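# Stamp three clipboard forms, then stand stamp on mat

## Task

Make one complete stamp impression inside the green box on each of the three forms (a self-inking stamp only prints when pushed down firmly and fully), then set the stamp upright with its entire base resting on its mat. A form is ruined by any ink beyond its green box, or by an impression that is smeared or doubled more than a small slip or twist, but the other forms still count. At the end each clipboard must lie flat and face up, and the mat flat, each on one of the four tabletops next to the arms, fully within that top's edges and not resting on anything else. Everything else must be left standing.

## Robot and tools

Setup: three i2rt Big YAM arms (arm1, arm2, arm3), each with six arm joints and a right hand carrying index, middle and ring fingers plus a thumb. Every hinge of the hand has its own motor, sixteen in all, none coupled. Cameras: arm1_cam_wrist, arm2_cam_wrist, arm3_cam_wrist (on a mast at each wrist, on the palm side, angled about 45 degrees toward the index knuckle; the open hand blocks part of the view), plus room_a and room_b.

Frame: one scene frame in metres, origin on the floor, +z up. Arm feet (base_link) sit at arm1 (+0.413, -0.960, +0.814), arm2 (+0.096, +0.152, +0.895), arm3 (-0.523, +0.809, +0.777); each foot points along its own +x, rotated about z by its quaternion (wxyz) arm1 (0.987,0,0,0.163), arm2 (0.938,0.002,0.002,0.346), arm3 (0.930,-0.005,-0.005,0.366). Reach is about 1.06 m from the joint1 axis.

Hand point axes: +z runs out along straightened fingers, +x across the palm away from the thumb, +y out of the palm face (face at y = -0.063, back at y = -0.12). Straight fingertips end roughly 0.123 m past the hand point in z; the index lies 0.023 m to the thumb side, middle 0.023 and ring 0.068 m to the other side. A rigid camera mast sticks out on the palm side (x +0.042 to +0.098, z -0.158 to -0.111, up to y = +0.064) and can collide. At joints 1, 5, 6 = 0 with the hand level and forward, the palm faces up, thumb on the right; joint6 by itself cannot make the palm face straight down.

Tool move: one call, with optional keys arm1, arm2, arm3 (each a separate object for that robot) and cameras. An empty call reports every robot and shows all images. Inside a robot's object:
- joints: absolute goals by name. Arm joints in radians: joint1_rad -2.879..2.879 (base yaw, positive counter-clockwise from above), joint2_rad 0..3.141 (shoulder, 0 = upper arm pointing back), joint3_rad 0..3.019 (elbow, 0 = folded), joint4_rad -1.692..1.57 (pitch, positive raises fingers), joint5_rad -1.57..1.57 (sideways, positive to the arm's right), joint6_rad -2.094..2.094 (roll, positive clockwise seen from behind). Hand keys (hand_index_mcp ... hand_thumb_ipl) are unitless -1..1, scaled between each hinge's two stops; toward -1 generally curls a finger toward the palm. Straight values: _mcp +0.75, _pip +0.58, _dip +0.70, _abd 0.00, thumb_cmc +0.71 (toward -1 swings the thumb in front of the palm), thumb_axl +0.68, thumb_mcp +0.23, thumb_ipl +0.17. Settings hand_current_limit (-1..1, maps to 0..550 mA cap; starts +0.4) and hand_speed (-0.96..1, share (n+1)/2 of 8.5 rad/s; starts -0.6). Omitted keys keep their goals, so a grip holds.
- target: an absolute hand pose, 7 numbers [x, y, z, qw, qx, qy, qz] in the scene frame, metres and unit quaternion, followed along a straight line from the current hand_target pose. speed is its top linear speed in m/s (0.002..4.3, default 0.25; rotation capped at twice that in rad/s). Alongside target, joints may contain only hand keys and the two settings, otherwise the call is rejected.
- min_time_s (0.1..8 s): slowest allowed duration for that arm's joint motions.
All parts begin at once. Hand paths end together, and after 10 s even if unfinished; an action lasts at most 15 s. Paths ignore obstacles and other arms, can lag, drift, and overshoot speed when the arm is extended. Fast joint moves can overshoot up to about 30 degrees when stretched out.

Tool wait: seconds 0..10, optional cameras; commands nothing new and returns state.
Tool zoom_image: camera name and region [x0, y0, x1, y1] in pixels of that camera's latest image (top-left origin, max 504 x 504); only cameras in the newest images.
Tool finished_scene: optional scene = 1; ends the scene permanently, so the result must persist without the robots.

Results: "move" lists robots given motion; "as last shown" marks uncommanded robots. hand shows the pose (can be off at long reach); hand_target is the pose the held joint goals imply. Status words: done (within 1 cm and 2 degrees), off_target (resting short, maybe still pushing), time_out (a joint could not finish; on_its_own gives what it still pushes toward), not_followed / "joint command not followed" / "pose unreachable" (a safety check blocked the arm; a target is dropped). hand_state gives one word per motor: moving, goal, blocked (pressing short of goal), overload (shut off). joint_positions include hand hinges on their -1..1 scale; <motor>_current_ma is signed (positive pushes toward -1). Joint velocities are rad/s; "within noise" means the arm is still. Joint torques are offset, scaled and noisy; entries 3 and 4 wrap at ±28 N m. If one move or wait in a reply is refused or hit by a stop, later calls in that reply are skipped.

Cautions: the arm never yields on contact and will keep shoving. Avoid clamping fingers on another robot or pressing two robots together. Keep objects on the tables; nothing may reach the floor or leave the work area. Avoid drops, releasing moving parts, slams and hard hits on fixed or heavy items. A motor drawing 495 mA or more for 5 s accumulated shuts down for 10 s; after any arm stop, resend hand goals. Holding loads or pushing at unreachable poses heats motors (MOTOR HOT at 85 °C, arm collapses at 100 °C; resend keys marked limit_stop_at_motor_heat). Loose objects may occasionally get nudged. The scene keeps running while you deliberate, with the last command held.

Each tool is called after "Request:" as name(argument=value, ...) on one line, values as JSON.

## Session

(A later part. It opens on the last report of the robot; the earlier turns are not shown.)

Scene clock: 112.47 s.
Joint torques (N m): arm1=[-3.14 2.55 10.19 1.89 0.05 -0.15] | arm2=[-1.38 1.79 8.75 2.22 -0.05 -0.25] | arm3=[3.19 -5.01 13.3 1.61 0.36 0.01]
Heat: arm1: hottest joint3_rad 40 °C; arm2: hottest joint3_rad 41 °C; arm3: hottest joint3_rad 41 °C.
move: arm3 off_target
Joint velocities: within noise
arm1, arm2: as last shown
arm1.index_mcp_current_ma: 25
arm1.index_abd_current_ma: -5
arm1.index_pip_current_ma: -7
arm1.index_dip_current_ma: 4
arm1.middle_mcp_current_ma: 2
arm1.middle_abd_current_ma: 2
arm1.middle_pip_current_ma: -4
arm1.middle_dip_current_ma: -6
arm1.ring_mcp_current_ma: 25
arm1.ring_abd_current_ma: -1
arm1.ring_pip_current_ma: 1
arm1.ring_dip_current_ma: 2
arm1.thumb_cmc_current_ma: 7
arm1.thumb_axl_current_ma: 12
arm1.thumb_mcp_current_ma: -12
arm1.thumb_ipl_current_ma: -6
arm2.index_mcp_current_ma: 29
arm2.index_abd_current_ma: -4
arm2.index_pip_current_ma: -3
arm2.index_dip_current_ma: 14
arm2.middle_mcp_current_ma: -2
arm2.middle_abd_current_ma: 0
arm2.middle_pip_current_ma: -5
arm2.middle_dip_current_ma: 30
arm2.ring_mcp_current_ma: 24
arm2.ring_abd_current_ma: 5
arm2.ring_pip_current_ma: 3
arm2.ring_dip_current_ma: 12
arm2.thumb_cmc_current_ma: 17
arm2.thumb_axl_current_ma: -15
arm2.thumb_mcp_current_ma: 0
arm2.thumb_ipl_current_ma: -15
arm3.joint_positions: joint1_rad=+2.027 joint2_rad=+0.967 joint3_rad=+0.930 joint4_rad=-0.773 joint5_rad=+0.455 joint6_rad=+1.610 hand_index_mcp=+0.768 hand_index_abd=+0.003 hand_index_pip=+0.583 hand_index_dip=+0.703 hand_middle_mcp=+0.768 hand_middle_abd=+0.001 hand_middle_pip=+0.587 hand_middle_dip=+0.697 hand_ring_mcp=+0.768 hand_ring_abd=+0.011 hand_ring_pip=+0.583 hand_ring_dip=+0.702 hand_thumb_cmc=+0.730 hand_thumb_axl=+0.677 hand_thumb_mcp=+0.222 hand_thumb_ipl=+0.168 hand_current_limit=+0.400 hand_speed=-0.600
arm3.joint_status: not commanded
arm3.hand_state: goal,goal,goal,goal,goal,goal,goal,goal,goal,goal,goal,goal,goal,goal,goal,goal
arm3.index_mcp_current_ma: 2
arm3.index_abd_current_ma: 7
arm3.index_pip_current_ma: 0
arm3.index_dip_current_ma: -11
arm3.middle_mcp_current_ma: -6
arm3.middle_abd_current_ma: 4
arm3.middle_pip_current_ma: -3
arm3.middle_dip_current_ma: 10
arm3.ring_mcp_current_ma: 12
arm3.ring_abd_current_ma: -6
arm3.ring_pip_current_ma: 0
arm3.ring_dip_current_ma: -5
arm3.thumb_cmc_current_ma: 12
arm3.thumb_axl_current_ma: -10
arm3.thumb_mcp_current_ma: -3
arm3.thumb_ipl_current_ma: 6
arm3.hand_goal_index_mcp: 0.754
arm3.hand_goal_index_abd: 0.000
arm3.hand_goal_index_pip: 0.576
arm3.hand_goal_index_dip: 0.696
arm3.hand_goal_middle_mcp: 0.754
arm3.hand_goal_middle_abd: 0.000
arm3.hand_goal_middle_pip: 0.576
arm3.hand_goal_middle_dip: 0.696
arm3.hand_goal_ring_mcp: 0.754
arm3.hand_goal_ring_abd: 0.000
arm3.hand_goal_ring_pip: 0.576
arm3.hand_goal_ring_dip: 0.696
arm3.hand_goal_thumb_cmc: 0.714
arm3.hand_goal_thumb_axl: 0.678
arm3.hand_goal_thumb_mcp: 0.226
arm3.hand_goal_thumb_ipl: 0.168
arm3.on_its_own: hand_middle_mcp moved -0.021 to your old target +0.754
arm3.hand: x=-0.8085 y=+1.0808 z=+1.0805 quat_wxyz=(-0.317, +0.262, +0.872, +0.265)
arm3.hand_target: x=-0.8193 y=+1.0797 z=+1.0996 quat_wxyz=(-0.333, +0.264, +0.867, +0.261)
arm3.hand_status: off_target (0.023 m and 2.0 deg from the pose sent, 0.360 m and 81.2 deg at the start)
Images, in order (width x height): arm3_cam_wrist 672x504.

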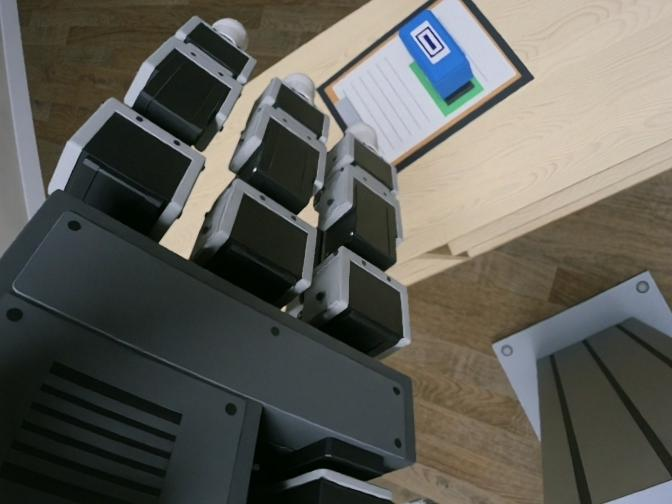

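Request:
move(arm3={"joints": {"hand_middle_mcp": 0.97, "hand_middle_pip": 0.97, "hand_middle_dip": 0.97}, "target": [-0.985, 1.3364, 0.93, -0.0031, -0.4187, 0.9081, 0.0084], "speed": 0.3}, cameras=["arm3_cam_wrist"])

Request:
move(arm3={"target": [-0.985, 1.3364, 0.86, -0.0031, -0.4187, 0.9081, 0.0084], "speed": 0.1}, cameras=["arm3_cam_wrist"])

Scene clock: 116.60 s.
Joint torques (N m): arm1=[-3.19 2.55 10.21 1.88 0.05 -0.16] | arm2=[-1.38 1.79 8.75 2.22 -0.04 -0.24] | arm3=[1.08 -17.44 11.54 0.44 0.19 -0.07]
Heat: arm1: hottest joint3_rad 40 °C; arm2: hottest joint3_rad 41 °C; arm3: hottest joint3_rad 41 °C.
move: arm3 off_target
Joint velocities: within noise
arm1, arm2: as last shown
arm1.index_mcp_current_ma: 26
arm1.index_abd_current_ma: 5
arm1.index_pip_current_ma: -1
arm1.index_dip_current_ma: 9
arm1.middle_mcp_current_ma: 0
arm1.middle_abd_current_ma: 3
arm1.middle_pip_current_ma: -8
arm1.middle_dip_current_ma: -4
arm1.ring_mcp_current_ma: 21
arm1.ring_abd_current_ma: 0
arm1.ring_pip_current_ma: 5
arm1.ring_dip_current_ma: 3
arm1.thumb_cmc_current_ma: 4
arm1.thumb_axl_current_ma: 5
arm1.thumb_mcp_current_ma: -14
arm1.thumb_ipl_current_ma: -11
arm2.index_mcp_current_ma: 18
arm2.index_abd_current_ma: -6
arm2.index_pip_current_ma: -18
arm2.index_dip_current_ma: -2
arm2.middle_mcp_current_ma: 2
arm2.middle_abd_current_ma: -11
arm2.middle_pip_current_ma: -20
arm2.middle_dip_current_ma: -8
arm2.ring_mcp_current_ma: 10
arm2.ring_abd_current_ma: -8
arm2.ring_pip_current_ma: 4
arm2.ring_dip_current_ma: 1
arm2.thumb_cmc_current_ma: 28
arm2.thumb_axl_current_ma: -4
arm2.thumb_mcp_current_ma: 1
arm2.thumb_ipl_current_ma: -2
arm3.joint_positions: joint1_rad=+1.565 joint2_rad=+1.933 joint3_rad=+1.771 joint4_rad=-1.395 joint5_rad=-0.010 joint6_rad=-0.120 hand_index_mcp=+0.749 hand_index_abd=+0.003 hand_index_pip=+0.571 hand_index_dip=+0.703 hand_middle_mcp=+0.964 hand_middle_abd=+0.000 hand_middle_pip=+0.966 hand_middle_dip=+0.968 hand_ring_mcp=+0.748 hand_ring_abd=+0.011 hand_ring_pip=+0.570 hand_ring_dip=+0.702 hand_thumb_cmc=+0.712 hand_thumb_axl=+0.677 hand_thumb_mcp=+0.222 hand_thumb_ipl=+0.168 hand_current_limit=+0.400 hand_speed=-0.600
arm3.joint_status: all done
arm3.hand_state: goal,goal,goal,goal,goal,goal,goal,goal,goal,goal,goal,goal,goal,goal,goal,goal
arm3.index_mcp_current_ma: 0
arm3.index_abd_current_ma: 3
arm3.index_pip_current_ma: -1
arm3.index_dip_current_ma: -4
arm3.middle_mcp_current_ma: -12
arm3.middle_abd_current_ma: 8
arm3.middle_pip_current_ma: -7
arm3.middle_dip_current_ma: 12
arm3.ring_mcp_current_ma: 0
arm3.ring_abd_current_ma: -4
arm3.ring_pip_current_ma: 1
arm3.ring_dip_current_ma: -1
arm3.thumb_cmc_current_ma: 9
arm3.thumb_axl_current_ma: -10
arm3.thumb_mcp_current_ma: -2
arm3.thumb_ipl_current_ma: 9
arm3.hand_goal_index_mcp: 0.754
arm3.hand_goal_index_abd: 0.000
arm3.hand_goal_index_pip: 0.576
arm3.hand_goal_index_dip: 0.696
arm3.hand_goal_middle_mcp: 0.970
arm3.hand_goal_middle_abd: 0.000
arm3.hand_goal_middle_pip: 0.970
arm3.hand_goal_middle_dip: 0.970
arm3.hand_goal_ring_mcp: 0.754
arm3.hand_goal_ring_abd: 0.000
arm3.hand_goal_ring_pip: 0.576
arm3.hand_goal_ring_dip: 0.696
arm3.hand_goal_thumb_cmc: 0.714
arm3.hand_goal_thumb_axl: 0.678
arm3.hand_goal_thumb_mcp: 0.226
arm3.hand_goal_thumb_ipl: 0.168
arm3.hand: x=-0.9827 y=+1.3230 z=+0.9206 quat_wxyz=(-0.002, -0.419, +0.908, +0.000)
arm3.hand_target: x=-0.9845 y=+1.3360 z=+0.9301 quat_wxyz=(-0.003, -0.419, +0.908, +0.009)
arm3.hand_status: off_target (0.017 m and 1.0 deg from the pose sent, 0.345 m and 93.5 deg at the start)
Images, in order (width x height): arm3_cam_wrist 672x504.

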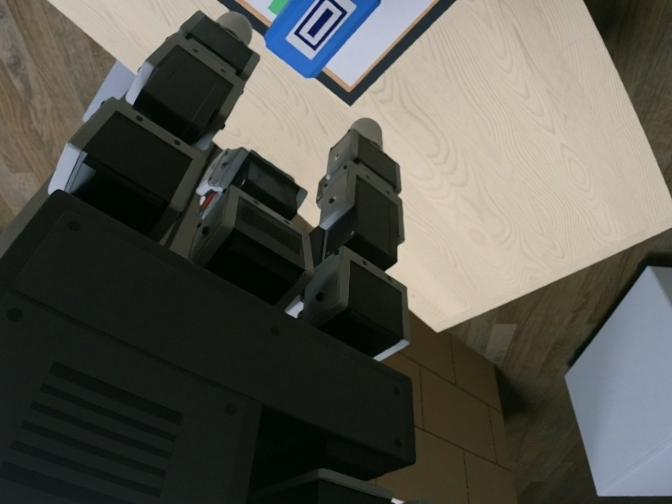

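Scene clock: 118.03 s.
Joint torques (N m): arm1=[-3.19 2.55 10.19 1.88 0.06 -0.14] | arm2=[-1.38 1.73 8.75 2.22 -0.04 -0.24] | arm3=[1.26 -18.2 8.12 1.33 0.19 -0.11]
Heat: arm1: hottest joint3_rad 40 °C; arm2: hottest joint3_rad 41 °C; arm3: hottest joint3_rad 41 °C.
move: arm3 done
Joint velocities: within noise
arm1: as last shown
arm1.index_mcp_current_ma: 20
arm1.index_abd_current_ma: 1
arm1.index_pip_current_ma: -5
arm1.index_dip_current_ma: 6
arm1.middle_mcp_current_ma: 5
arm1.middle_abd_current_ma: 5
arm1.middle_pip_current_ma: -6
arm1.middle_dip_current_ma: -1
arm1.ring_mcp_current_ma: 22
arm1.ring_abd_current_ma: 2
arm1.ring_pip_current_ma: 0
arm1.ring_dip_current_ma: 2
arm1.thumb_cmc_current_ma: 7
arm1.thumb_axl_current_ma: 7
arm1.thumb_mcp_current_ma: -10
arm1.thumb_ipl_current_ma: -7
arm2.joint_positions: joint1_rad=-0.434 joint2_rad=+0.640 joint3_rad=+1.396 joint4_rad=-1.540 joint5_rad=+0.002 joint6_rad=+0.011 hand_index_mcp=+0.772 hand_index_abd=+0.000 hand_index_pip=+0.577 hand_index_dip=+0.696 hand_middle_mcp=+0.771 hand_middle_abd=+0.000 hand_middle_pip=+0.577 hand_middle_dip=+0.696 hand_ring_mcp=+0.772 hand_ring_abd=+0.000 hand_ring_pip=+0.577 hand_ring_dip=+0.696 hand_thumb_cmc=+0.733 hand_thumb_axl=+0.677 hand_thumb_mcp=+0.223 hand_thumb_ipl=+0.168 hand_current_limit=+0.400 hand_speed=-0.600
arm2.joint_status: not commanded
arm2.hand_state: goal,goal,goal,goal,goal,goal,goal,goal,goal,goal,goal,goal,goal,goal,goal,goal
arm2.index_mcp_current_ma: 7
arm2.index_abd_current_ma: -5
arm2.index_pip_current_ma: 4
arm2.index_dip_current_ma: 16
arm2.middle_mcp_current_ma: 9
arm2.middle_abd_current_ma: 18
arm2.middle_pip_current_ma: 3
arm2.middle_dip_current_ma: -8
arm2.ring_mcp_current_ma: 23
arm2.ring_abd_current_ma: -9
arm2.ring_pip_current_ma: 2
arm2.ring_dip_current_ma: -2
arm2.thumb_cmc_current_ma: 17
arm2.thumb_axl_current_ma: -24
arm2.thumb_mcp_current_ma: 7
arm2.thumb_ipl_current_ma: -5
arm2.hand_goal_index_mcp: 0.754
arm2.hand_goal_index_abd: 0.000
arm2.hand_goal_index_pip: 0.576
arm2.hand_goal_index_dip: 0.696
arm2.hand_goal_middle_mcp: 0.754
arm2.hand_goal_middle_abd: 0.000
arm2.hand_goal_middle_pip: 0.576
arm2.hand_goal_middle_dip: 0.696
arm2.hand_goal_ring_mcp: 0.754
arm2.hand_goal_ring_abd: 0.000
arm2.hand_goal_ring_pip: 0.576
arm2.hand_goal_ring_dip: 0.696
arm2.hand_goal_thumb_cmc: 0.714
arm2.hand_goal_thumb_axl: 0.678
arm2.hand_goal_thumb_mcp: 0.226
arm2.hand_goal_thumb_ipl: 0.168
arm2.hand: x=+0.3672 y=+0.2000 z=+1.4523 quat_wxyz=(+0.228, +0.564, +0.733, +0.305)
arm2.hand_target: x=+0.3665 y=+0.2012 z=+1.4530 quat_wxyz=(+0.228, +0.560, +0.736, +0.304)
arm2.hand_status: not commanded
arm3.joint_positions: joint1_rad=+1.565 joint2_rad=+1.985 joint3_rad=+1.696 joint4_rad=-1.259 joint5_rad=-0.010 joint6_rad=-0.120 hand_index_mcp=+0.749 hand_index_abd=+0.003 hand_index_pip=+0.571 hand_index_dip=+0.703 hand_middle_mcp=+0.964 hand_middle_abd=+0.000 hand_middle_pip=+0.966 hand_middle_dip=+0.968 hand_ring_mcp=+0.748 hand_ring_abd=+0.011 hand_ring_pip=+0.570 hand_ring_dip=+0.702 hand_thumb_cmc=+0.712 hand_thumb_axl=+0.677 hand_thumb_mcp=+0.222 hand_thumb_ipl=+0.168 hand_current_limit=+0.400 hand_speed=-0.600
arm3.joint_status: not commanded
arm3.hand_state: goal,goal,goal,goal,goal,goal,goal,goal,goal,goal,goal,goal,goal,goal,goal,goal
arm3.index_mcp_current_ma: -3
arm3.index_abd_current_ma: 3
arm3.index_pip_current_ma: 1
arm3.index_dip_current_ma: -3
arm3.middle_mcp_current_ma: -13
arm3.middle_abd_current_ma: 7
arm3.middle_pip_current_ma: -5
arm3.middle_dip_current_ma: 7
arm3.ring_mcp_current_ma: 6
arm3.ring_abd_current_ma: -2
arm3.ring_pip_current_ma: 2
arm3.ring_dip_current_ma: -6
arm3.thumb_cmc_current_ma: 11
arm3.thumb_axl_current_ma: -9
arm3.thumb_mcp_current_ma: -3
arm3.thumb_ipl_current_ma: 7
arm3.hand_goal_index_mcp: 0.754
arm3.hand_goal_index_abd: 0.000
arm3.hand_goal_index_pip: 0.576
arm3.hand_goal_index_dip: 0.696
arm3.hand_goal_middle_mcp: 0.970
arm3.hand_goal_middle_abd: 0.000
arm3.hand_goal_middle_pip: 0.970
arm3.hand_goal_middle_dip: 0.970
arm3.hand_goal_ring_mcp: 0.754
arm3.hand_goal_ring_abd: 0.000
arm3.hand_goal_ring_pip: 0.576
arm3.hand_goal_ring_dip: 0.696
arm3.hand_goal_thumb_cmc: 0.714
arm3.hand_goal_thumb_axl: 0.678
arm3.hand_goal_thumb_mcp: 0.226
arm3.hand_goal_thumb_ipl: 0.168
arm3.hand: x=-0.9875 y=+1.3287 z=+0.8634 quat_wxyz=(-0.003, -0.419, +0.908, +0.004)
arm3.hand_target: x=-0.9848 y=+1.3364 z=+0.8601 quat_wxyz=(-0.003, -0.419, +0.908, +0.008)
arm3.hand_status: done (0.009 m and 0.5 deg from the pose sent, 0.062 m and 1.0 deg at the start)
Images, in order (width x height): arm3_cam_wrist 672x504.

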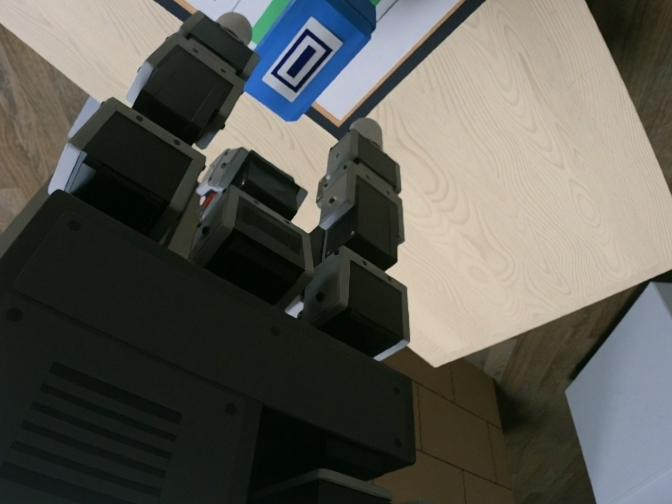

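Request:
move(arm3={"target": [-0.985, 1.3364, 0.805, -0.0031, -0.4187, 0.9081, 0.0084], "speed": 0.1}, cameras=["arm3_cam_wrist"])

Scene clock: 120.10 s.
Joint torques (N m): arm1=[-3.14 2.55 10.19 1.87 0.06 -0.15] | arm2=[-1.38 1.79 8.75 2.22 -0.04 -0.24] | arm3=[1.2 -18.49 7.77 1.35 0.2 -0.1]
Heat: arm1: hottest joint3_rad 40 °C; arm2: hottest joint3_rad 41 °C; arm3: hottest joint3_rad 41 °C.
move: arm3 done
Joint velocities: within noise
arm1, arm2: as last shown
arm1.index_mcp_current_ma: 27
arm1.index_abd_current_ma: -3
arm1.index_pip_current_ma: -1
arm1.index_dip_current_ma: 2
arm1.middle_mcp_current_ma: 7
arm1.middle_abd_current_ma: 2
arm1.middle_pip_current_ma: -7
arm1.middle_dip_current_ma: 2
arm1.ring_mcp_current_ma: 24
arm1.ring_abd_current_ma: 1
arm1.ring_pip_current_ma: 2
arm1.ring_dip_current_ma: 4
arm1.thumb_cmc_current_ma: 8
arm1.thumb_mcp_current_ma: -11
arm1.thumb_ipl_current_ma: -6
arm2.index_mcp_current_ma: 13
arm2.index_abd_current_ma: 0
arm2.index_pip_current_ma: -10
arm2.index_dip_current_ma: 3
arm2.middle_mcp_current_ma: 26
arm2.middle_abd_current_ma: 0
arm2.middle_pip_current_ma: -19
arm2.middle_dip_current_ma: 18
arm2.ring_mcp_current_ma: 14
arm2.ring_abd_current_ma: -19
arm2.ring_dip_current_ma: 14
arm2.thumb_cmc_current_ma: 15
arm2.thumb_axl_current_ma: 3
arm2.thumb_mcp_current_ma: 3
arm2.thumb_ipl_current_ma: 5
arm3.joint_positions: joint1_rad=+1.565 joint2_rad=+2.038 joint3_rad=+1.629 joint4_rad=-1.139 joint5_rad=-0.010 joint6_rad=-0.120 hand_index_mcp=+0.749 hand_index_abd=+0.003 hand_index_pip=+0.571 hand_index_dip=+0.703 hand_middle_mcp=+0.964 hand_middle_abd=+0.000 hand_middle_pip=+0.966 hand_middle_dip=+0.968 hand_ring_mcp=+0.748 hand_ring_abd=+0.011 hand_ring_pip=+0.570 hand_ring_dip=+0.702 hand_thumb_cmc=+0.712 hand_thumb_axl=+0.677 hand_thumb_mcp=+0.222 hand_thumb_ipl=+0.168 hand_current_limit=+0.400 hand_speed=-0.600
arm3.joint_status: not commanded
arm3.hand_state: goal,goal,goal,goal,goal,goal,goal,goal,goal,goal,goal,goal,goal,goal,goal,goal
arm3.index_mcp_current_ma: -1
arm3.index_abd_current_ma: 0
arm3.index_pip_current_ma: 0
arm3.index_dip_current_ma: -6
arm3.middle_mcp_current_ma: -11
arm3.middle_abd_current_ma: 9
arm3.middle_pip_current_ma: -3
arm3.middle_dip_current_ma: 10
arm3.ring_mcp_current_ma: 6
arm3.ring_abd_current_ma: -5
arm3.ring_pip_current_ma: 0
arm3.ring_dip_current_ma: -6
arm3.thumb_cmc_current_ma: 14
arm3.thumb_axl_current_ma: -9
arm3.thumb_mcp_current_ma: -4
arm3.thumb_ipl_current_ma: 8
arm3.hand_goal_index_mcp: 0.754
arm3.hand_goal_index_abd: 0.000
arm3.hand_goal_index_pip: 0.576
arm3.hand_goal_index_dip: 0.696
arm3.hand_goal_middle_mcp: 0.970
arm3.hand_goal_middle_abd: 0.000
arm3.hand_goal_middle_pip: 0.970
arm3.hand_goal_middle_dip: 0.970
arm3.hand_goal_ring_mcp: 0.754
arm3.hand_goal_ring_abd: 0.000
arm3.hand_goal_ring_pip: 0.576
arm3.hand_goal_ring_dip: 0.696
arm3.hand_goal_thumb_cmc: 0.714
arm3.hand_goal_thumb_axl: 0.678
arm3.hand_goal_thumb_mcp: 0.226
arm3.hand_goal_thumb_ipl: 0.168
arm3.hand: x=-0.9874 y=+1.3291 z=+0.8079 quat_wxyz=(-0.003, -0.419, +0.908, +0.004)
arm3.hand_target: x=-0.9849 y=+1.3364 z=+0.8050 quat_wxyz=(-0.003, -0.419, +0.908, +0.008)
arm3.hand_status: done (0.008 m and 0.5 deg from the pose sent, 0.059 m and 0.5 deg at the start)
Images, in order (width x height): arm3_cam_wrist 672x504.

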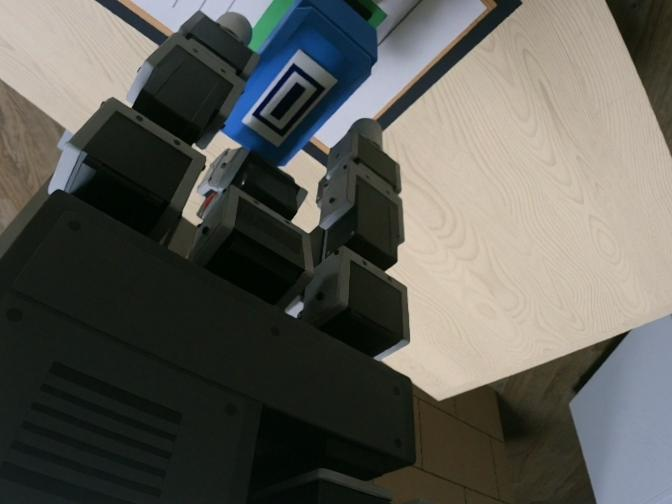

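Request:
move(arm3={"joints": {"hand_index_abd": -0.45, "hand_ring_abd": 0.45}}, cameras=["arm3_cam_wrist"])

Request:
move(arm3={"target": [-0.992, 1.347, 0.90, -0.0031, -0.4187, 0.9081, 0.0084], "speed": 0.15}, cameras=["arm3_cam_wrist"])

Scene clock: 121.00 s.
Joint torques (N m): arm1=[-3.19 2.55 10.19 1.88 0.05 -0.16] | arm2=[-1.38 1.79 8.75 2.22 -0.04 -0.24] | arm3=[1.08 -18.55 7.79 1.32 0.2 -0.1]
Heat: arm1: hottest joint3_rad 40 °C; arm2: hottest joint3_rad 41 °C; arm3: hottest joint3_rad 41 °C.
move: arm3 off_target
Joint velocities: within noise
arm1.joint_positions: joint1_rad=-1.886 joint2_rad=+0.614 joint3_rad=+1.385 joint4_rad=-1.551 joint5_rad=+0.003 joint6_rad=+0.010 hand_index_mcp=+0.776 hand_index_abd=+0.001 hand_index_pip=+0.577 hand_index_dip=+0.696 hand_middle_mcp=+0.765 hand_middle_abd=+0.002 hand_middle_pip=+0.577 hand_middle_dip=+0.696 hand_ring_mcp=+0.765 hand_ring_abd=+0.001 hand_ring_pip=+0.577 hand_ring_dip=+0.696 hand_thumb_cmc=+0.726 hand_thumb_axl=+0.677 hand_thumb_mcp=+0.224 hand_thumb_ipl=+0.168 hand_current_limit=+0.400 hand_speed=-0.600
arm1.joint_status: not commanded
arm1.hand_state: blocked,goal,goal,goal,goal,goal,goal,goal,goal,goal,goal,goal,goal,goal,goal,goal
arm1.index_mcp_current_ma: 17
arm1.index_abd_current_ma: 4
arm1.index_pip_current_ma: -6
arm1.index_dip_current_ma: 2
arm1.middle_mcp_current_ma: 8
arm1.middle_abd_current_ma: 3
arm1.middle_pip_current_ma: -6
arm1.middle_dip_current_ma: 7
arm1.ring_mcp_current_ma: 22
arm1.ring_abd_current_ma: 1
arm1.ring_pip_current_ma: 3
arm1.ring_dip_current_ma: 1
arm1.thumb_cmc_current_ma: 9
arm1.thumb_axl_current_ma: 8
arm1.thumb_mcp_current_ma: -18
arm1.thumb_ipl_current_ma: -10
arm1.hand_goal_index_mcp: 0.754
arm1.hand_goal_index_abd: 0.000
arm1.hand_goal_index_pip: 0.576
arm1.hand_goal_index_dip: 0.696
arm1.hand_goal_middle_mcp: 0.754
arm1.hand_goal_middle_abd: 0.000
arm1.hand_goal_middle_pip: 0.576
arm1.hand_goal_middle_dip: 0.696
arm1.hand_goal_ring_mcp: 0.754
arm1.hand_goal_ring_abd: 0.000
arm1.hand_goal_ring_pip: 0.576
arm1.hand_goal_ring_dip: 0.696
arm1.hand_goal_thumb_cmc: 0.714
arm1.hand_goal_thumb_axl: 0.678
arm1.hand_goal_thumb_mcp: 0.226
arm1.hand_goal_thumb_ipl: 0.168
arm1.hand: x=+0.3920 y=-1.2216 z=+1.3708 quat_wxyz=(+0.385, +0.923, +0.001, +0.003)
arm1.hand_target: x=+0.3897 y=-1.2172 z=+1.3826 quat_wxyz=(+0.394, +0.919, +0.000, +0.000)
arm1.hand_status: not commanded
arm2: as last shown
arm2.index_mcp_current_ma: 11
arm2.index_abd_current_ma: -18
arm2.index_pip_current_ma: -8
arm2.index_dip_current_ma: -3
arm2.middle_mcp_current_ma: -9
arm2.middle_abd_current_ma: -1
arm2.middle_pip_current_ma: -15
arm2.middle_dip_current_ma: -3
arm2.ring_mcp_current_ma: 5
arm2.ring_abd_current_ma: -18
arm2.ring_pip_current_ma: -14
arm2.ring_dip_current_ma: -13
arm2.thumb_cmc_current_ma: 22
arm2.thumb_axl_current_ma: -18
arm2.thumb_mcp_current_ma: -2
arm2.thumb_ipl_current_ma: -14
arm3.joint_positions: joint1_rad=+1.565 joint2_rad=+2.038 joint3_rad=+1.629 joint4_rad=-1.139 joint5_rad=-0.011 joint6_rad=-0.120 hand_index_mcp=+0.749 hand_index_abd=-0.149 hand_index_pip=+0.571 hand_index_dip=+0.701 hand_middle_mcp=+0.964 hand_middle_abd=-0.007 hand_middle_pip=+0.966 hand_middle_dip=+0.968 hand_ring_mcp=+0.748 hand_ring_abd=+0.114 hand_ring_pip=+0.570 hand_ring_dip=+0.700 hand_thumb_cmc=+0.712 hand_thumb_axl=+0.677 hand_thumb_mcp=+0.221 hand_thumb_ipl=+0.168 hand_current_limit=+0.400 hand_speed=-0.600
arm3.joint_status: hand_index_abd off_target (ended at -0.149, target -0.450); hand_ring_abd off_target (ended at +0.114, target +0.450)
arm3.hand_state: goal,blocked,goal,goal,goal,goal,goal,goal,goal,blocked,goal,goal,goal,goal,goal,goal
arm3.index_mcp_current_ma: -6
arm3.index_abd_current_ma: 229
arm3.index_pip_current_ma: 2
arm3.index_dip_current_ma: -3
arm3.middle_mcp_current_ma: -14
arm3.middle_abd_current_ma: 7
arm3.middle_pip_current_ma: -6
arm3.middle_dip_current_ma: 5
arm3.ring_mcp_current_ma: 8
arm3.ring_abd_current_ma: -273
arm3.ring_pip_current_ma: 3
arm3.ring_dip_current_ma: -4
arm3.thumb_cmc_current_ma: 10
arm3.thumb_axl_current_ma: -7
arm3.thumb_mcp_current_ma: 1
arm3.thumb_ipl_current_ma: 4
arm3.hand_goal_index_mcp: 0.754
arm3.hand_goal_index_abd: -0.450
arm3.hand_goal_index_pip: 0.576
arm3.hand_goal_index_dip: 0.696
arm3.hand_goal_middle_mcp: 0.970
arm3.hand_goal_middle_abd: 0.000
arm3.hand_goal_middle_pip: 0.970
arm3.hand_goal_middle_dip: 0.970
arm3.hand_goal_ring_mcp: 0.754
arm3.hand_goal_ring_abd: 0.450
arm3.hand_goal_ring_pip: 0.576
arm3.hand_goal_ring_dip: 0.696
arm3.hand_goal_thumb_cmc: 0.714
arm3.hand_goal_thumb_axl: 0.678
arm3.hand_goal_thumb_mcp: 0.226
arm3.hand_goal_thumb_ipl: 0.168
arm3.hand: x=-0.9874 y=+1.3291 z=+0.8079 quat_wxyz=(-0.003, -0.419, +0.908, +0.004)
arm3.hand_target: x=-0.9849 y=+1.3364 z=+0.8050 quat_wxyz=(-0.003, -0.419, +0.908, +0.008)
arm3.hand_status: not commanded
Images, in order (width x height): arm3_cam_wrist 672x504.

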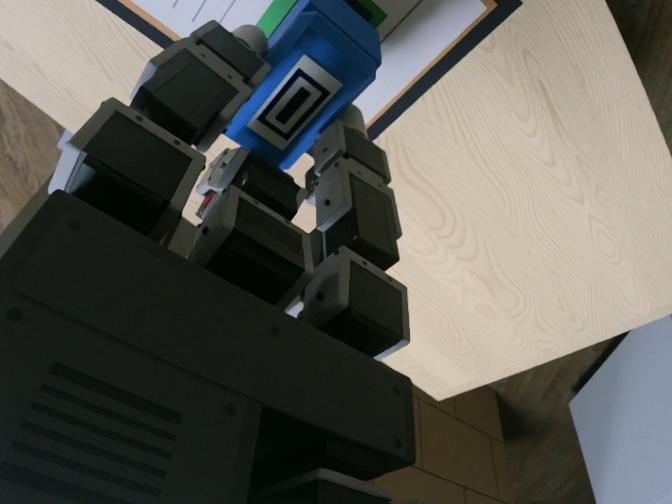

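Scene clock: 122.70 s.
Joint torques (N m): arm1=[-3.08 2.61 10.19 1.91 0.05 -0.15] | arm2=[-1.38 1.73 8.75 2.21 -0.04 -0.24] | arm3=[0.73 -19.96 11.56 0.29 0.18 -0.11]
Heat: arm1: hottest joint3_rad 40 °C; arm2: hottest joint3_rad 41 °C; arm3: hottest joint3_rad 41 °C.
move: arm3 off_target
Joint velocities: within noise
arm1, arm2: as last shown
arm1.index_mcp_current_ma: 24
arm1.index_abd_current_ma: 6
arm1.index_dip_current_ma: 5
arm1.middle_mcp_current_ma: 6
arm1.middle_abd_current_ma: 4
arm1.middle_pip_current_ma: -7
arm1.middle_dip_current_ma: 3
arm1.ring_mcp_current_ma: 20
arm1.ring_abd_current_ma: -1
arm1.ring_pip_current_ma: 6
arm1.ring_dip_current_ma: -1
arm1.thumb_cmc_current_ma: 2
arm1.thumb_axl_current_ma: 5
arm1.thumb_mcp_current_ma: -10
arm1.thumb_ipl_current_ma: -8
arm2.index_mcp_current_ma: 2
arm2.index_abd_current_ma: -10
arm2.index_dip_current_ma: 16
arm2.middle_mcp_current_ma: -8
arm2.middle_abd_current_ma: 1
arm2.middle_pip_current_ma: -16
arm2.middle_dip_current_ma: 21
arm2.ring_mcp_current_ma: 28
arm2.ring_abd_current_ma: -3
arm2.ring_pip_current_ma: 1
arm2.ring_dip_current_ma: -3
arm2.thumb_cmc_current_ma: 16
arm2.thumb_axl_current_ma: -10
arm2.thumb_mcp_current_ma: -4
arm2.thumb_ipl_current_ma: -16
arm3.joint_positions: joint1_rad=+1.565 joint2_rad=+2.005 joint3_rad=+1.765 joint4_rad=-1.343 joint5_rad=-0.010 joint6_rad=-0.123 hand_index_mcp=+0.743 hand_index_abd=-0.148 hand_index_pip=+0.571 hand_index_dip=+0.697 hand_middle_mcp=+0.963 hand_middle_abd=-0.007 hand_middle_pip=+0.966 hand_middle_dip=+0.968 hand_ring_mcp=+0.746 hand_ring_abd=+0.115 hand_ring_pip=+0.570 hand_ring_dip=+0.690 hand_thumb_cmc=+0.711 hand_thumb_axl=+0.677 hand_thumb_mcp=+0.222 hand_thumb_ipl=+0.168 hand_current_limit=+0.400 hand_speed=-0.600
arm3.joint_status: not commanded
arm3.hand_state: goal,blocked,goal,goal,goal,goal,goal,goal,goal,blocked,goal,goal,goal,goal,goal,goal
arm3.index_mcp_current_ma: -6
arm3.index_abd_current_ma: 232
arm3.index_pip_current_ma: -4
arm3.index_dip_current_ma: -3
arm3.middle_mcp_current_ma: -10
arm3.middle_abd_current_ma: 6
arm3.middle_pip_current_ma: -3
arm3.middle_dip_current_ma: 9
arm3.ring_mcp_current_ma: 7
arm3.ring_abd_current_ma: -279
arm3.ring_pip_current_ma: 1
arm3.ring_dip_current_ma: -3
arm3.thumb_cmc_current_ma: 10
arm3.thumb_axl_current_ma: -7
arm3.thumb_mcp_current_ma: 1
arm3.thumb_ipl_current_ma: 5
arm3.hand_goal_index_mcp: 0.754
arm3.hand_goal_index_abd: -0.450
arm3.hand_goal_index_pip: 0.576
arm3.hand_goal_index_dip: 0.696
arm3.hand_goal_middle_mcp: 0.970
arm3.hand_goal_middle_abd: 0.000
arm3.hand_goal_middle_pip: 0.970
arm3.hand_goal_middle_dip: 0.970
arm3.hand_goal_ring_mcp: 0.754
arm3.hand_goal_ring_abd: 0.450
arm3.hand_goal_ring_pip: 0.576
arm3.hand_goal_ring_dip: 0.696
arm3.hand_goal_thumb_cmc: 0.714
arm3.hand_goal_thumb_axl: 0.678
arm3.hand_goal_thumb_mcp: 0.226
arm3.hand_goal_thumb_ipl: 0.168
arm3.hand: x=-0.9895 y=+1.3307 z=+0.8741 quat_wxyz=(+0.002, -0.420, +0.908, -0.012)
arm3.hand_target: x=-0.9911 y=+1.3462 z=+0.9002 quat_wxyz=(-0.003, -0.419, +0.908, +0.009)
arm3.hand_status: off_target (0.031 m and 2.4 deg from the pose sent, 0.094 m and 0.5 deg at the start)
Images, in order (width x height): arm3_cam_wrist 672x504.

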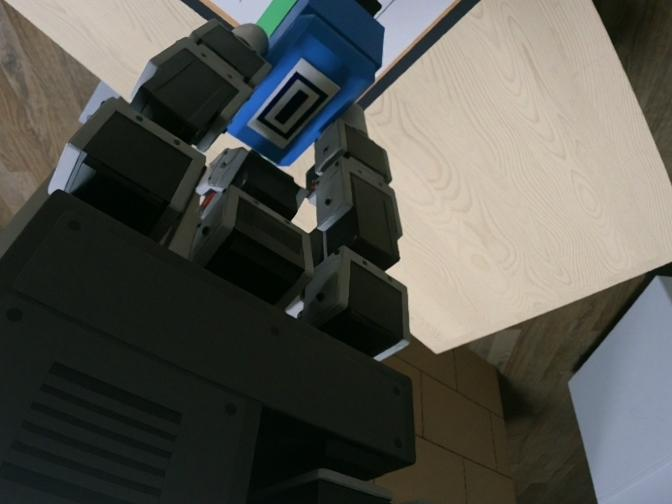

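Request:
move(arm3={"target": [-0.90, 1.18, 1.12, -0.0031, -0.4187, 0.9081, 0.0084], "speed": 0.25}, cameras=["arm3_cam_wrist", "room_a", "room_b"])

Scene clock: 125.33 s.
Joint torques (N m): arm1=[-3.14 2.61 10.18 1.89 0.06 -0.15] | arm2=[-1.44 1.73 8.75 2.22 -0.05 -0.24] | arm3=[3.08 -11.87 8.69 0.61 0.2 0.08]
Heat: arm1: hottest joint3_rad 40 °C; arm2: hottest joint3_rad 41 °C; arm3: hottest joint3_rad 41 °C.
move: arm3 off_target
Joint velocities: within noise
arm1, arm2: as last shown
arm1.index_mcp_current_ma: 21
arm1.index_abd_current_ma: -2
arm1.index_pip_current_ma: -5
arm1.index_dip_current_ma: 6
arm1.middle_mcp_current_ma: 4
arm1.middle_abd_current_ma: -1
arm1.middle_dip_current_ma: 0
arm1.ring_mcp_current_ma: 21
arm1.ring_abd_current_ma: -2
arm1.ring_pip_current_ma: -2
arm1.thumb_cmc_current_ma: 4
arm1.thumb_axl_current_ma: 11
arm1.thumb_mcp_current_ma: -14
arm2.index_mcp_current_ma: 5
arm2.index_abd_current_ma: -11
arm2.index_pip_current_ma: -6
arm2.index_dip_current_ma: 8
arm2.middle_mcp_current_ma: 8
arm2.middle_abd_current_ma: -5
arm2.middle_pip_current_ma: -4
arm2.middle_dip_current_ma: 9
arm2.ring_mcp_current_ma: 16
arm2.ring_abd_current_ma: -8
arm2.ring_pip_current_ma: -5
arm2.ring_dip_current_ma: 9
arm2.thumb_cmc_current_ma: 21
arm2.thumb_axl_current_ma: -11
arm2.thumb_mcp_current_ma: 12
arm2.thumb_ipl_current_ma: 6
arm3.joint_positions: joint1_rad=+1.635 joint2_rad=+1.455 joint3_rad=+1.649 joint4_rad=-1.687 joint5_rad=-0.006 joint6_rad=-0.049 hand_index_mcp=+0.749 hand_index_abd=-0.148 hand_index_pip=+0.582 hand_index_dip=+0.702 hand_middle_mcp=+0.962 hand_middle_abd=-0.007 hand_middle_pip=+0.966 hand_middle_dip=+0.968 hand_ring_mcp=+0.750 hand_ring_abd=+0.115 hand_ring_pip=+0.582 hand_ring_dip=+0.702 hand_thumb_cmc=+0.720 hand_thumb_axl=+0.677 hand_thumb_mcp=+0.222 hand_thumb_ipl=+0.168 hand_current_limit=+0.400 hand_speed=-0.600
arm3.joint_status: not commanded
arm3.hand_state: goal,blocked,goal,goal,goal,goal,goal,goal,goal,blocked,goal,goal,goal,goal,goal,goal
arm3.index_mcp_current_ma: -3
arm3.index_abd_current_ma: 226
arm3.index_pip_current_ma: 0
arm3.index_dip_current_ma: -7
arm3.middle_mcp_current_ma: -10
arm3.middle_abd_current_ma: 8
arm3.middle_pip_current_ma: -4
arm3.middle_dip_current_ma: 12
arm3.ring_mcp_current_ma: 3
arm3.ring_abd_current_ma: -273
arm3.ring_pip_current_ma: 3
arm3.ring_dip_current_ma: -2
arm3.thumb_cmc_current_ma: 13
arm3.thumb_axl_current_ma: -11
arm3.thumb_mcp_current_ma: 0
arm3.thumb_ipl_current_ma: 9
arm3.hand_goal_index_mcp: 0.754
arm3.hand_goal_index_abd: -0.450
arm3.hand_goal_index_pip: 0.576
arm3.hand_goal_index_dip: 0.696
arm3.hand_goal_middle_mcp: 0.970
arm3.hand_goal_middle_abd: 0.000
arm3.hand_goal_middle_pip: 0.970
arm3.hand_goal_middle_dip: 0.970
arm3.hand_goal_ring_mcp: 0.754
arm3.hand_goal_ring_abd: 0.450
arm3.hand_goal_ring_pip: 0.576
arm3.hand_goal_ring_dip: 0.696
arm3.hand_goal_thumb_cmc: 0.714
arm3.hand_goal_thumb_axl: 0.678
arm3.hand_goal_thumb_mcp: 0.226
arm3.hand_goal_thumb_ipl: 0.168
arm3.hand: x=-0.8978 y=+1.1845 z=+1.1176 quat_wxyz=(-0.012, -0.418, +0.908, +0.030)
arm3.hand_target: x=-0.9000 y=+1.1800 z=+1.1196 quat_wxyz=(-0.010, -0.419, +0.908, +0.029)
arm3.hand_status: off_target (0.006 m and 2.7 deg from the pose sent, 0.302 m and 2.4 deg at the start; a joint's target at an end of its range on 40 of 73 steps)
Images, in order (width x height): arm3_cam_wrist 672x504, room_a 672x504, room_b 672x504.

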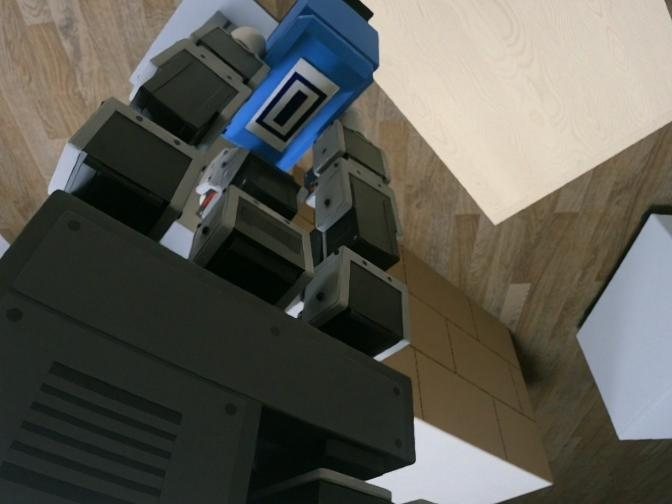

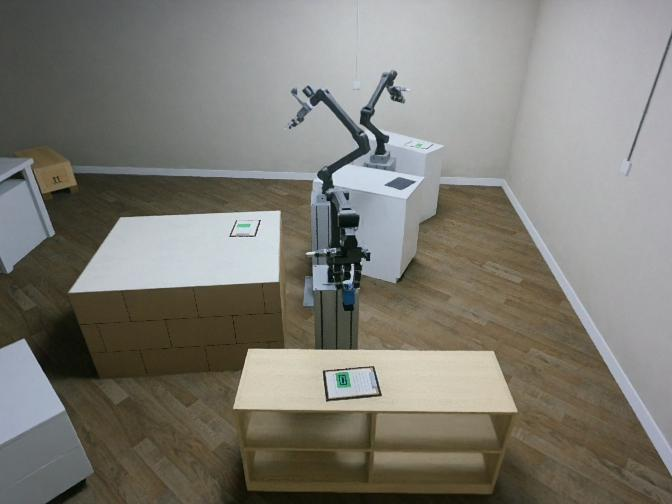

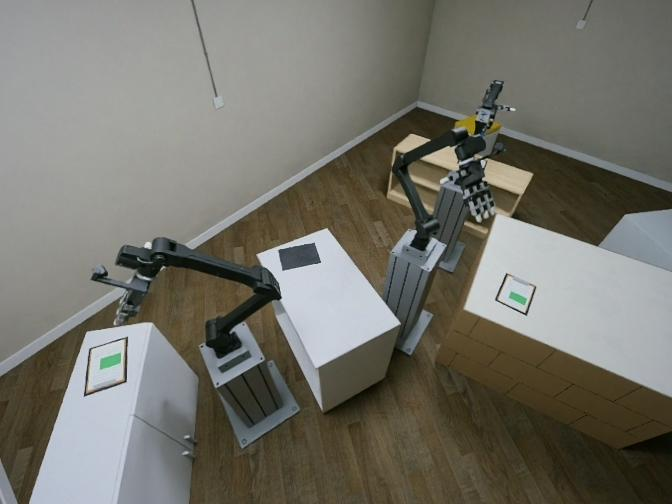

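Request:
zoom_image(camera="room_a", region=[315, 355, 390, 411])

Scaled by 6.720.

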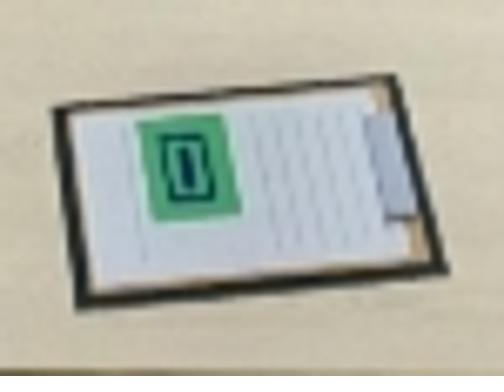

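Request:
wait(seconds=0.1, cameras=["arm1_cam_wrist", "arm2_cam_wrist"])

Scene clock: 125.90 s.
Joint torques (N m): arm1=[-3.31 2.49 10.18 1.92 0.06 -0.16] | arm2=[-1.44 1.79 8.75 2.22 -0.04 -0.24] | arm3=[3.14 -11.69 8.68 0.62 0.19 0.09]
Heat: arm1: hottest joint3_rad 40 °C; arm2: hottest joint3_rad 41 °C; arm3: hottest joint3_rad 41 °C.
Joint velocities: within noise
arm1.joint_positions: joint1_rad=-1.886 joint2_rad=+0.614 joint3_rad=+1.385 joint4_rad=-1.551 joint5_rad=+0.003 joint6_rad=+0.010 hand_index_mcp=+0.776 hand_index_abd=+0.001 hand_index_pip=+0.577 hand_index_dip=+0.696 hand_middle_mcp=+0.765 hand_middle_abd=+0.002 hand_middle_pip=+0.577 hand_middle_dip=+0.696 hand_ring_mcp=+0.765 hand_ring_abd=+0.001 hand_ring_pip=+0.577 hand_ring_dip=+0.696 hand_thumb_cmc=+0.726 hand_thumb_axl=+0.677 hand_thumb_mcp=+0.224 hand_thumb_ipl=+0.168 hand_current_limit=+0.400 hand_speed=-0.600
arm1.joint_status: not commanded
arm1.hand_state: blocked,goal,goal,goal,goal,goal,goal,goal,goal,goal,goal,goal,goal,goal,goal,goal
arm1.index_mcp_current_ma: 25
arm1.index_abd_current_ma: 3
arm1.index_pip_current_ma: -4
arm1.index_dip_current_ma: 5
arm1.middle_mcp_current_ma: 6
arm1.middle_abd_current_ma: 0
arm1.middle_pip_current_ma: -8
arm1.middle_dip_current_ma: 0
arm1.ring_mcp_current_ma: 19
arm1.ring_abd_current_ma: 5
arm1.ring_pip_current_ma: -2
arm1.ring_dip_current_ma: 1
arm1.thumb_cmc_current_ma: 7
arm1.thumb_axl_current_ma: 5
arm1.thumb_mcp_current_ma: -15
arm1.thumb_ipl_current_ma: -6
arm1.hand_goal_index_mcp: 0.754
arm1.hand_goal_index_abd: 0.000
arm1.hand_goal_index_pip: 0.576
arm1.hand_goal_index_dip: 0.696
arm1.hand_goal_middle_mcp: 0.754
arm1.hand_goal_middle_abd: 0.000
arm1.hand_goal_middle_pip: 0.576
arm1.hand_goal_middle_dip: 0.696
arm1.hand_goal_ring_mcp: 0.754
arm1.hand_goal_ring_abd: 0.000
arm1.hand_goal_ring_pip: 0.576
arm1.hand_goal_ring_dip: 0.696
arm1.hand_goal_thumb_cmc: 0.714
arm1.hand_goal_thumb_axl: 0.678
arm1.hand_goal_thumb_mcp: 0.226
arm1.hand_goal_thumb_ipl: 0.168
arm1.hand: x=+0.3920 y=-1.2216 z=+1.3708 quat_wxyz=(+0.385, +0.923, +0.001, +0.003)
arm1.hand_target: x=+0.3897 y=-1.2172 z=+1.3826 quat_wxyz=(+0.394, +0.919, +0.000, +0.000)
arm1.hand_status: not commanded
arm2.joint_positions: joint1_rad=-0.434 joint2_rad=+0.640 joint3_rad=+1.396 joint4_rad=-1.540 joint5_rad=+0.002 joint6_rad=+0.011 hand_index_mcp=+0.772 hand_index_abd=+0.000 hand_index_pip=+0.577 hand_index_dip=+0.696 hand_middle_mcp=+0.771 hand_middle_abd=+0.000 hand_middle_pip=+0.577 hand_middle_dip=+0.696 hand_ring_mcp=+0.772 hand_ring_abd=+0.000 hand_ring_pip=+0.577 hand_ring_dip=+0.696 hand_thumb_cmc=+0.733 hand_thumb_axl=+0.677 hand_thumb_mcp=+0.223 hand_thumb_ipl=+0.168 hand_current_limit=+0.400 hand_speed=-0.600
arm2.joint_status: not commanded
arm2.hand_state: goal,goal,goal,goal,goal,goal,goal,goal,goal,goal,goal,goal,goal,goal,goal,goal
arm2.index_mcp_current_ma: -9
arm2.index_abd_current_ma: -7
arm2.index_pip_current_ma: 9
arm2.index_dip_current_ma: -5
arm2.middle_mcp_current_ma: -1
arm2.middle_abd_current_ma: 12
arm2.middle_pip_current_ma: -16
arm2.middle_dip_current_ma: 13
arm2.ring_mcp_current_ma: 21
arm2.ring_abd_current_ma: -24
arm2.ring_pip_current_ma: 11
arm2.ring_dip_current_ma: -9
arm2.thumb_cmc_current_ma: 24
arm2.thumb_axl_current_ma: -23
arm2.thumb_mcp_current_ma: 20
arm2.thumb_ipl_current_ma: -2
arm2.hand_goal_index_mcp: 0.754
arm2.hand_goal_index_abd: 0.000
arm2.hand_goal_index_pip: 0.576
arm2.hand_goal_index_dip: 0.696
arm2.hand_goal_middle_mcp: 0.754
arm2.hand_goal_middle_abd: 0.000
arm2.hand_goal_middle_pip: 0.576
arm2.hand_goal_middle_dip: 0.696
arm2.hand_goal_ring_mcp: 0.754
arm2.hand_goal_ring_abd: 0.000
arm2.hand_goal_ring_pip: 0.576
arm2.hand_goal_ring_dip: 0.696
arm2.hand_goal_thumb_cmc: 0.714
arm2.hand_goal_thumb_axl: 0.678
arm2.hand_goal_thumb_mcp: 0.226
arm2.hand_goal_thumb_ipl: 0.168
arm2.hand: x=+0.3672 y=+0.2000 z=+1.4523 quat_wxyz=(+0.228, +0.564, +0.733, +0.305)
arm2.hand_target: x=+0.3665 y=+0.2012 z=+1.4530 quat_wxyz=(+0.228, +0.560, +0.736, +0.304)
arm2.hand_status: not commanded
arm3.joint_positions: joint1_rad=+1.635 joint2_rad=+1.455 joint3_rad=+1.649 joint4_rad=-1.687 joint5_rad=-0.006 joint6_rad=-0.049 hand_index_mcp=+0.749 hand_index_abd=-0.148 hand_index_pip=+0.582 hand_index_dip=+0.702 hand_middle_mcp=+0.962 hand_middle_abd=-0.007 hand_middle_pip=+0.966 hand_middle_dip=+0.968 hand_ring_mcp=+0.750 hand_ring_abd=+0.115 hand_ring_pip=+0.582 hand_ring_dip=+0.702 hand_thumb_cmc=+0.720 hand_thumb_axl=+0.677 hand_thumb_mcp=+0.222 hand_thumb_ipl=+0.168 hand_current_limit=+0.400 hand_speed=-0.600
arm3.joint_status: not commanded
arm3.hand_state: goal,blocked,goal,goal,goal,goal,goal,goal,goal,blocked,goal,goal,goal,goal,goal,goal
arm3.index_mcp_current_ma: 3
arm3.index_abd_current_ma: 234
arm3.index_pip_current_ma: 2
arm3.index_dip_current_ma: -4
arm3.middle_mcp_current_ma: -11
arm3.middle_abd_current_ma: 6
arm3.middle_pip_current_ma: -4
arm3.middle_dip_current_ma: 8
arm3.ring_mcp_current_ma: 5
arm3.ring_abd_current_ma: -276
arm3.ring_pip_current_ma: 5
arm3.ring_dip_current_ma: -2
arm3.thumb_cmc_current_ma: 9
arm3.thumb_axl_current_ma: -12
arm3.thumb_mcp_current_ma: -2
arm3.thumb_ipl_current_ma: 11
arm3.hand_goal_index_mcp: 0.754
arm3.hand_goal_index_abd: -0.450
arm3.hand_goal_index_pip: 0.576
arm3.hand_goal_index_dip: 0.696
arm3.hand_goal_middle_mcp: 0.970
arm3.hand_goal_middle_abd: 0.000
arm3.hand_goal_middle_pip: 0.970
arm3.hand_goal_middle_dip: 0.970
arm3.hand_goal_ring_mcp: 0.754
arm3.hand_goal_ring_abd: 0.450
arm3.hand_goal_ring_pip: 0.576
arm3.hand_goal_ring_dip: 0.696
arm3.hand_goal_thumb_cmc: 0.714
arm3.hand_goal_thumb_axl: 0.678
arm3.hand_goal_thumb_mcp: 0.226
arm3.hand_goal_thumb_ipl: 0.168
arm3.hand: x=-0.8978 y=+1.1845 z=+1.1176 quat_wxyz=(-0.012, -0.418, +0.908, +0.030)
arm3.hand_target: x=-0.9000 y=+1.1800 z=+1.1196 quat_wxyz=(-0.010, -0.419, +0.908, +0.029)
arm3.hand_status: off_target (0.006 m and 2.7 deg from the pose sent, 0.302 m and 2.4 deg at the start; a joint's target at an end of its range on 40 of 73 steps)
wait: 0.10 s; at rest from the start
Images, in order (width x height): arm1_cam_wrist 672x504, arm2_cam_wrist 672x504.

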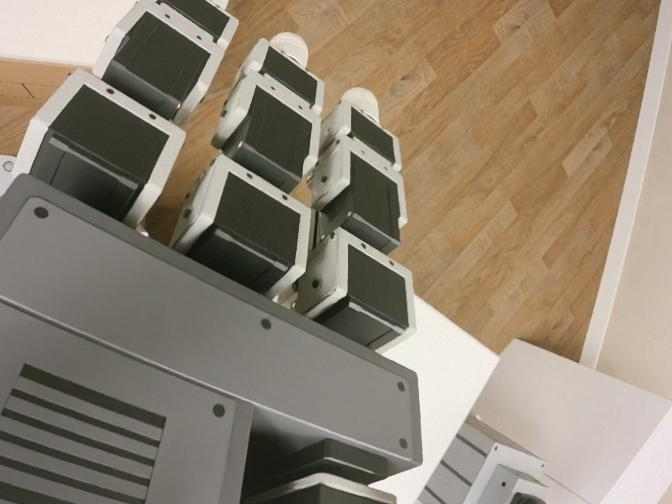

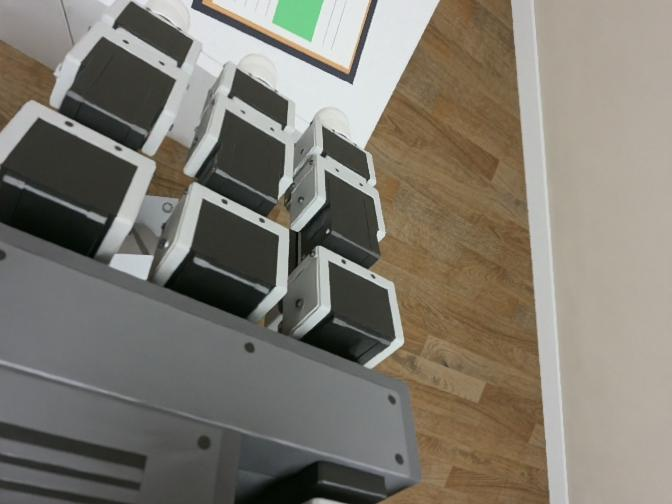

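Request:
move(arm2={"joints": {"joint1_rad": 0.35}, "min_time_s": 1.5}, cameras=["arm1_cam_wrist"])

Scene clock: 128.10 s.
Joint torques (N m): arm1=[-3.31 2.55 10.17 1.88 0.06 -0.15] | arm2=[-0.91 1.73 8.73 2.22 0.04 -0.24] | arm3=[3.14 -11.69 8.69 0.57 0.2 0.1]
Heat: arm1: hottest joint3_rad 40 °C; arm2: hottest joint3_rad 41 °C; arm3: hottest joint3_rad 41 °C.
move: arm2 done
Joint velocities: within noise
arm1, arm3: as last shown
arm1.index_mcp_current_ma: 21
arm1.index_abd_current_ma: -1
arm1.index_pip_current_ma: -7
arm1.index_dip_current_ma: 6
arm1.middle_abd_current_ma: 2
arm1.ring_mcp_current_ma: 23
arm1.ring_abd_current_ma: -4
arm1.ring_pip_current_ma: 1
arm1.ring_dip_current_ma: 2
arm1.thumb_cmc_current_ma: 3
arm1.thumb_axl_current_ma: 9
arm1.thumb_mcp_current_ma: -13
arm1.thumb_ipl_current_ma: -10
arm2.joint_positions: joint1_rad=+0.343 joint2_rad=+0.640 joint3_rad=+1.396 joint4_rad=-1.540 joint5_rad=+0.000 joint6_rad=+0.010 hand_index_mcp=+0.772 hand_index_abd=-0.011 hand_index_pip=+0.577 hand_index_dip=+0.696 hand_middle_mcp=+0.771 hand_middle_abd=-0.007 hand_middle_pip=+0.577 hand_middle_dip=+0.696 hand_ring_mcp=+0.772 hand_ring_abd=-0.010 hand_ring_pip=+0.577 hand_ring_dip=+0.696 hand_thumb_cmc=+0.734 hand_thumb_axl=+0.677 hand_thumb_mcp=+0.222 hand_thumb_ipl=+0.168 hand_current_limit=+0.400 hand_speed=-0.600
arm2.joint_status: all done
arm2.hand_state: goal,goal,goal,goal,goal,goal,goal,goal,goal,goal,goal,goal,blocked,goal,goal,goal
arm2.index_mcp_current_ma: 7
arm2.index_abd_current_ma: 2
arm2.index_pip_current_ma: -1
arm2.index_dip_current_ma: -11
arm2.middle_mcp_current_ma: -15
arm2.middle_abd_current_ma: 7
arm2.middle_pip_current_ma: -17
arm2.middle_dip_current_ma: 3
arm2.ring_mcp_current_ma: 4
arm2.ring_abd_current_ma: 6
arm2.ring_pip_current_ma: 6
arm2.ring_dip_current_ma: -8
arm2.thumb_cmc_current_ma: 7
arm2.thumb_axl_current_ma: -9
arm2.thumb_mcp_current_ma: -4
arm2.thumb_ipl_current_ma: -5
arm2.hand_goal_index_mcp: 0.754
arm2.hand_goal_index_abd: 0.000
arm2.hand_goal_index_pip: 0.576
arm2.hand_goal_index_dip: 0.696
arm2.hand_goal_middle_mcp: 0.754
arm2.hand_goal_middle_abd: 0.000
arm2.hand_goal_middle_pip: 0.576
arm2.hand_goal_middle_dip: 0.696
arm2.hand_goal_ring_mcp: 0.754
arm2.hand_goal_ring_abd: 0.000
arm2.hand_goal_ring_pip: 0.576
arm2.hand_goal_ring_dip: 0.696
arm2.hand_goal_thumb_cmc: 0.714
arm2.hand_goal_thumb_axl: 0.678
arm2.hand_goal_thumb_mcp: 0.226
arm2.hand_goal_thumb_ipl: 0.168
arm2.hand: x=+0.2551 y=+0.3742 z=+1.4534 quat_wxyz=(+0.094, +0.244, +0.891, +0.371)
arm2.hand_target: x=+0.2525 y=+0.3753 z=+1.4542 quat_wxyz=(+0.094, +0.236, +0.894, +0.370)
arm2.hand_status: not commanded
arm3.index_mcp_current_ma: -2
arm3.index_abd_current_ma: 233
arm3.index_pip_current_ma: 4
arm3.middle_mcp_current_ma: -14
arm3.middle_abd_current_ma: 9
arm3.middle_pip_current_ma: -6
arm3.middle_dip_current_ma: 9
arm3.ring_mcp_current_ma: 4
arm3.ring_abd_current_ma: -273
arm3.ring_pip_current_ma: 2
arm3.ring_dip_current_ma: -1
arm3.thumb_cmc_current_ma: 10
arm3.thumb_axl_current_ma: -9
arm3.thumb_mcp_current_ma: -1
arm3.thumb_ipl_current_ma: 9
Images, in order (width x height): arm1_cam_wrist 672x504.

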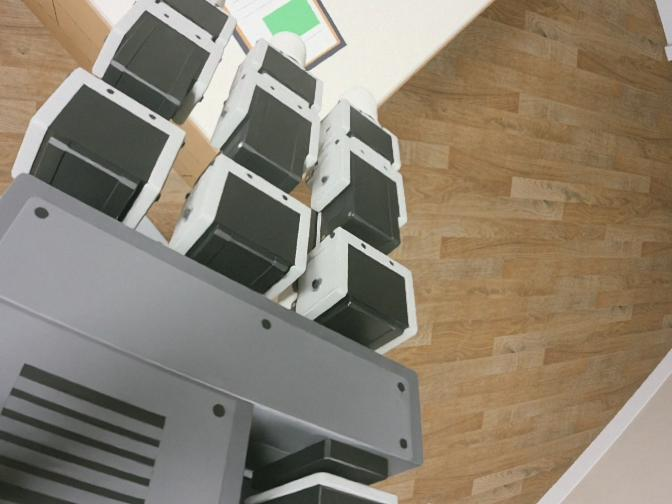

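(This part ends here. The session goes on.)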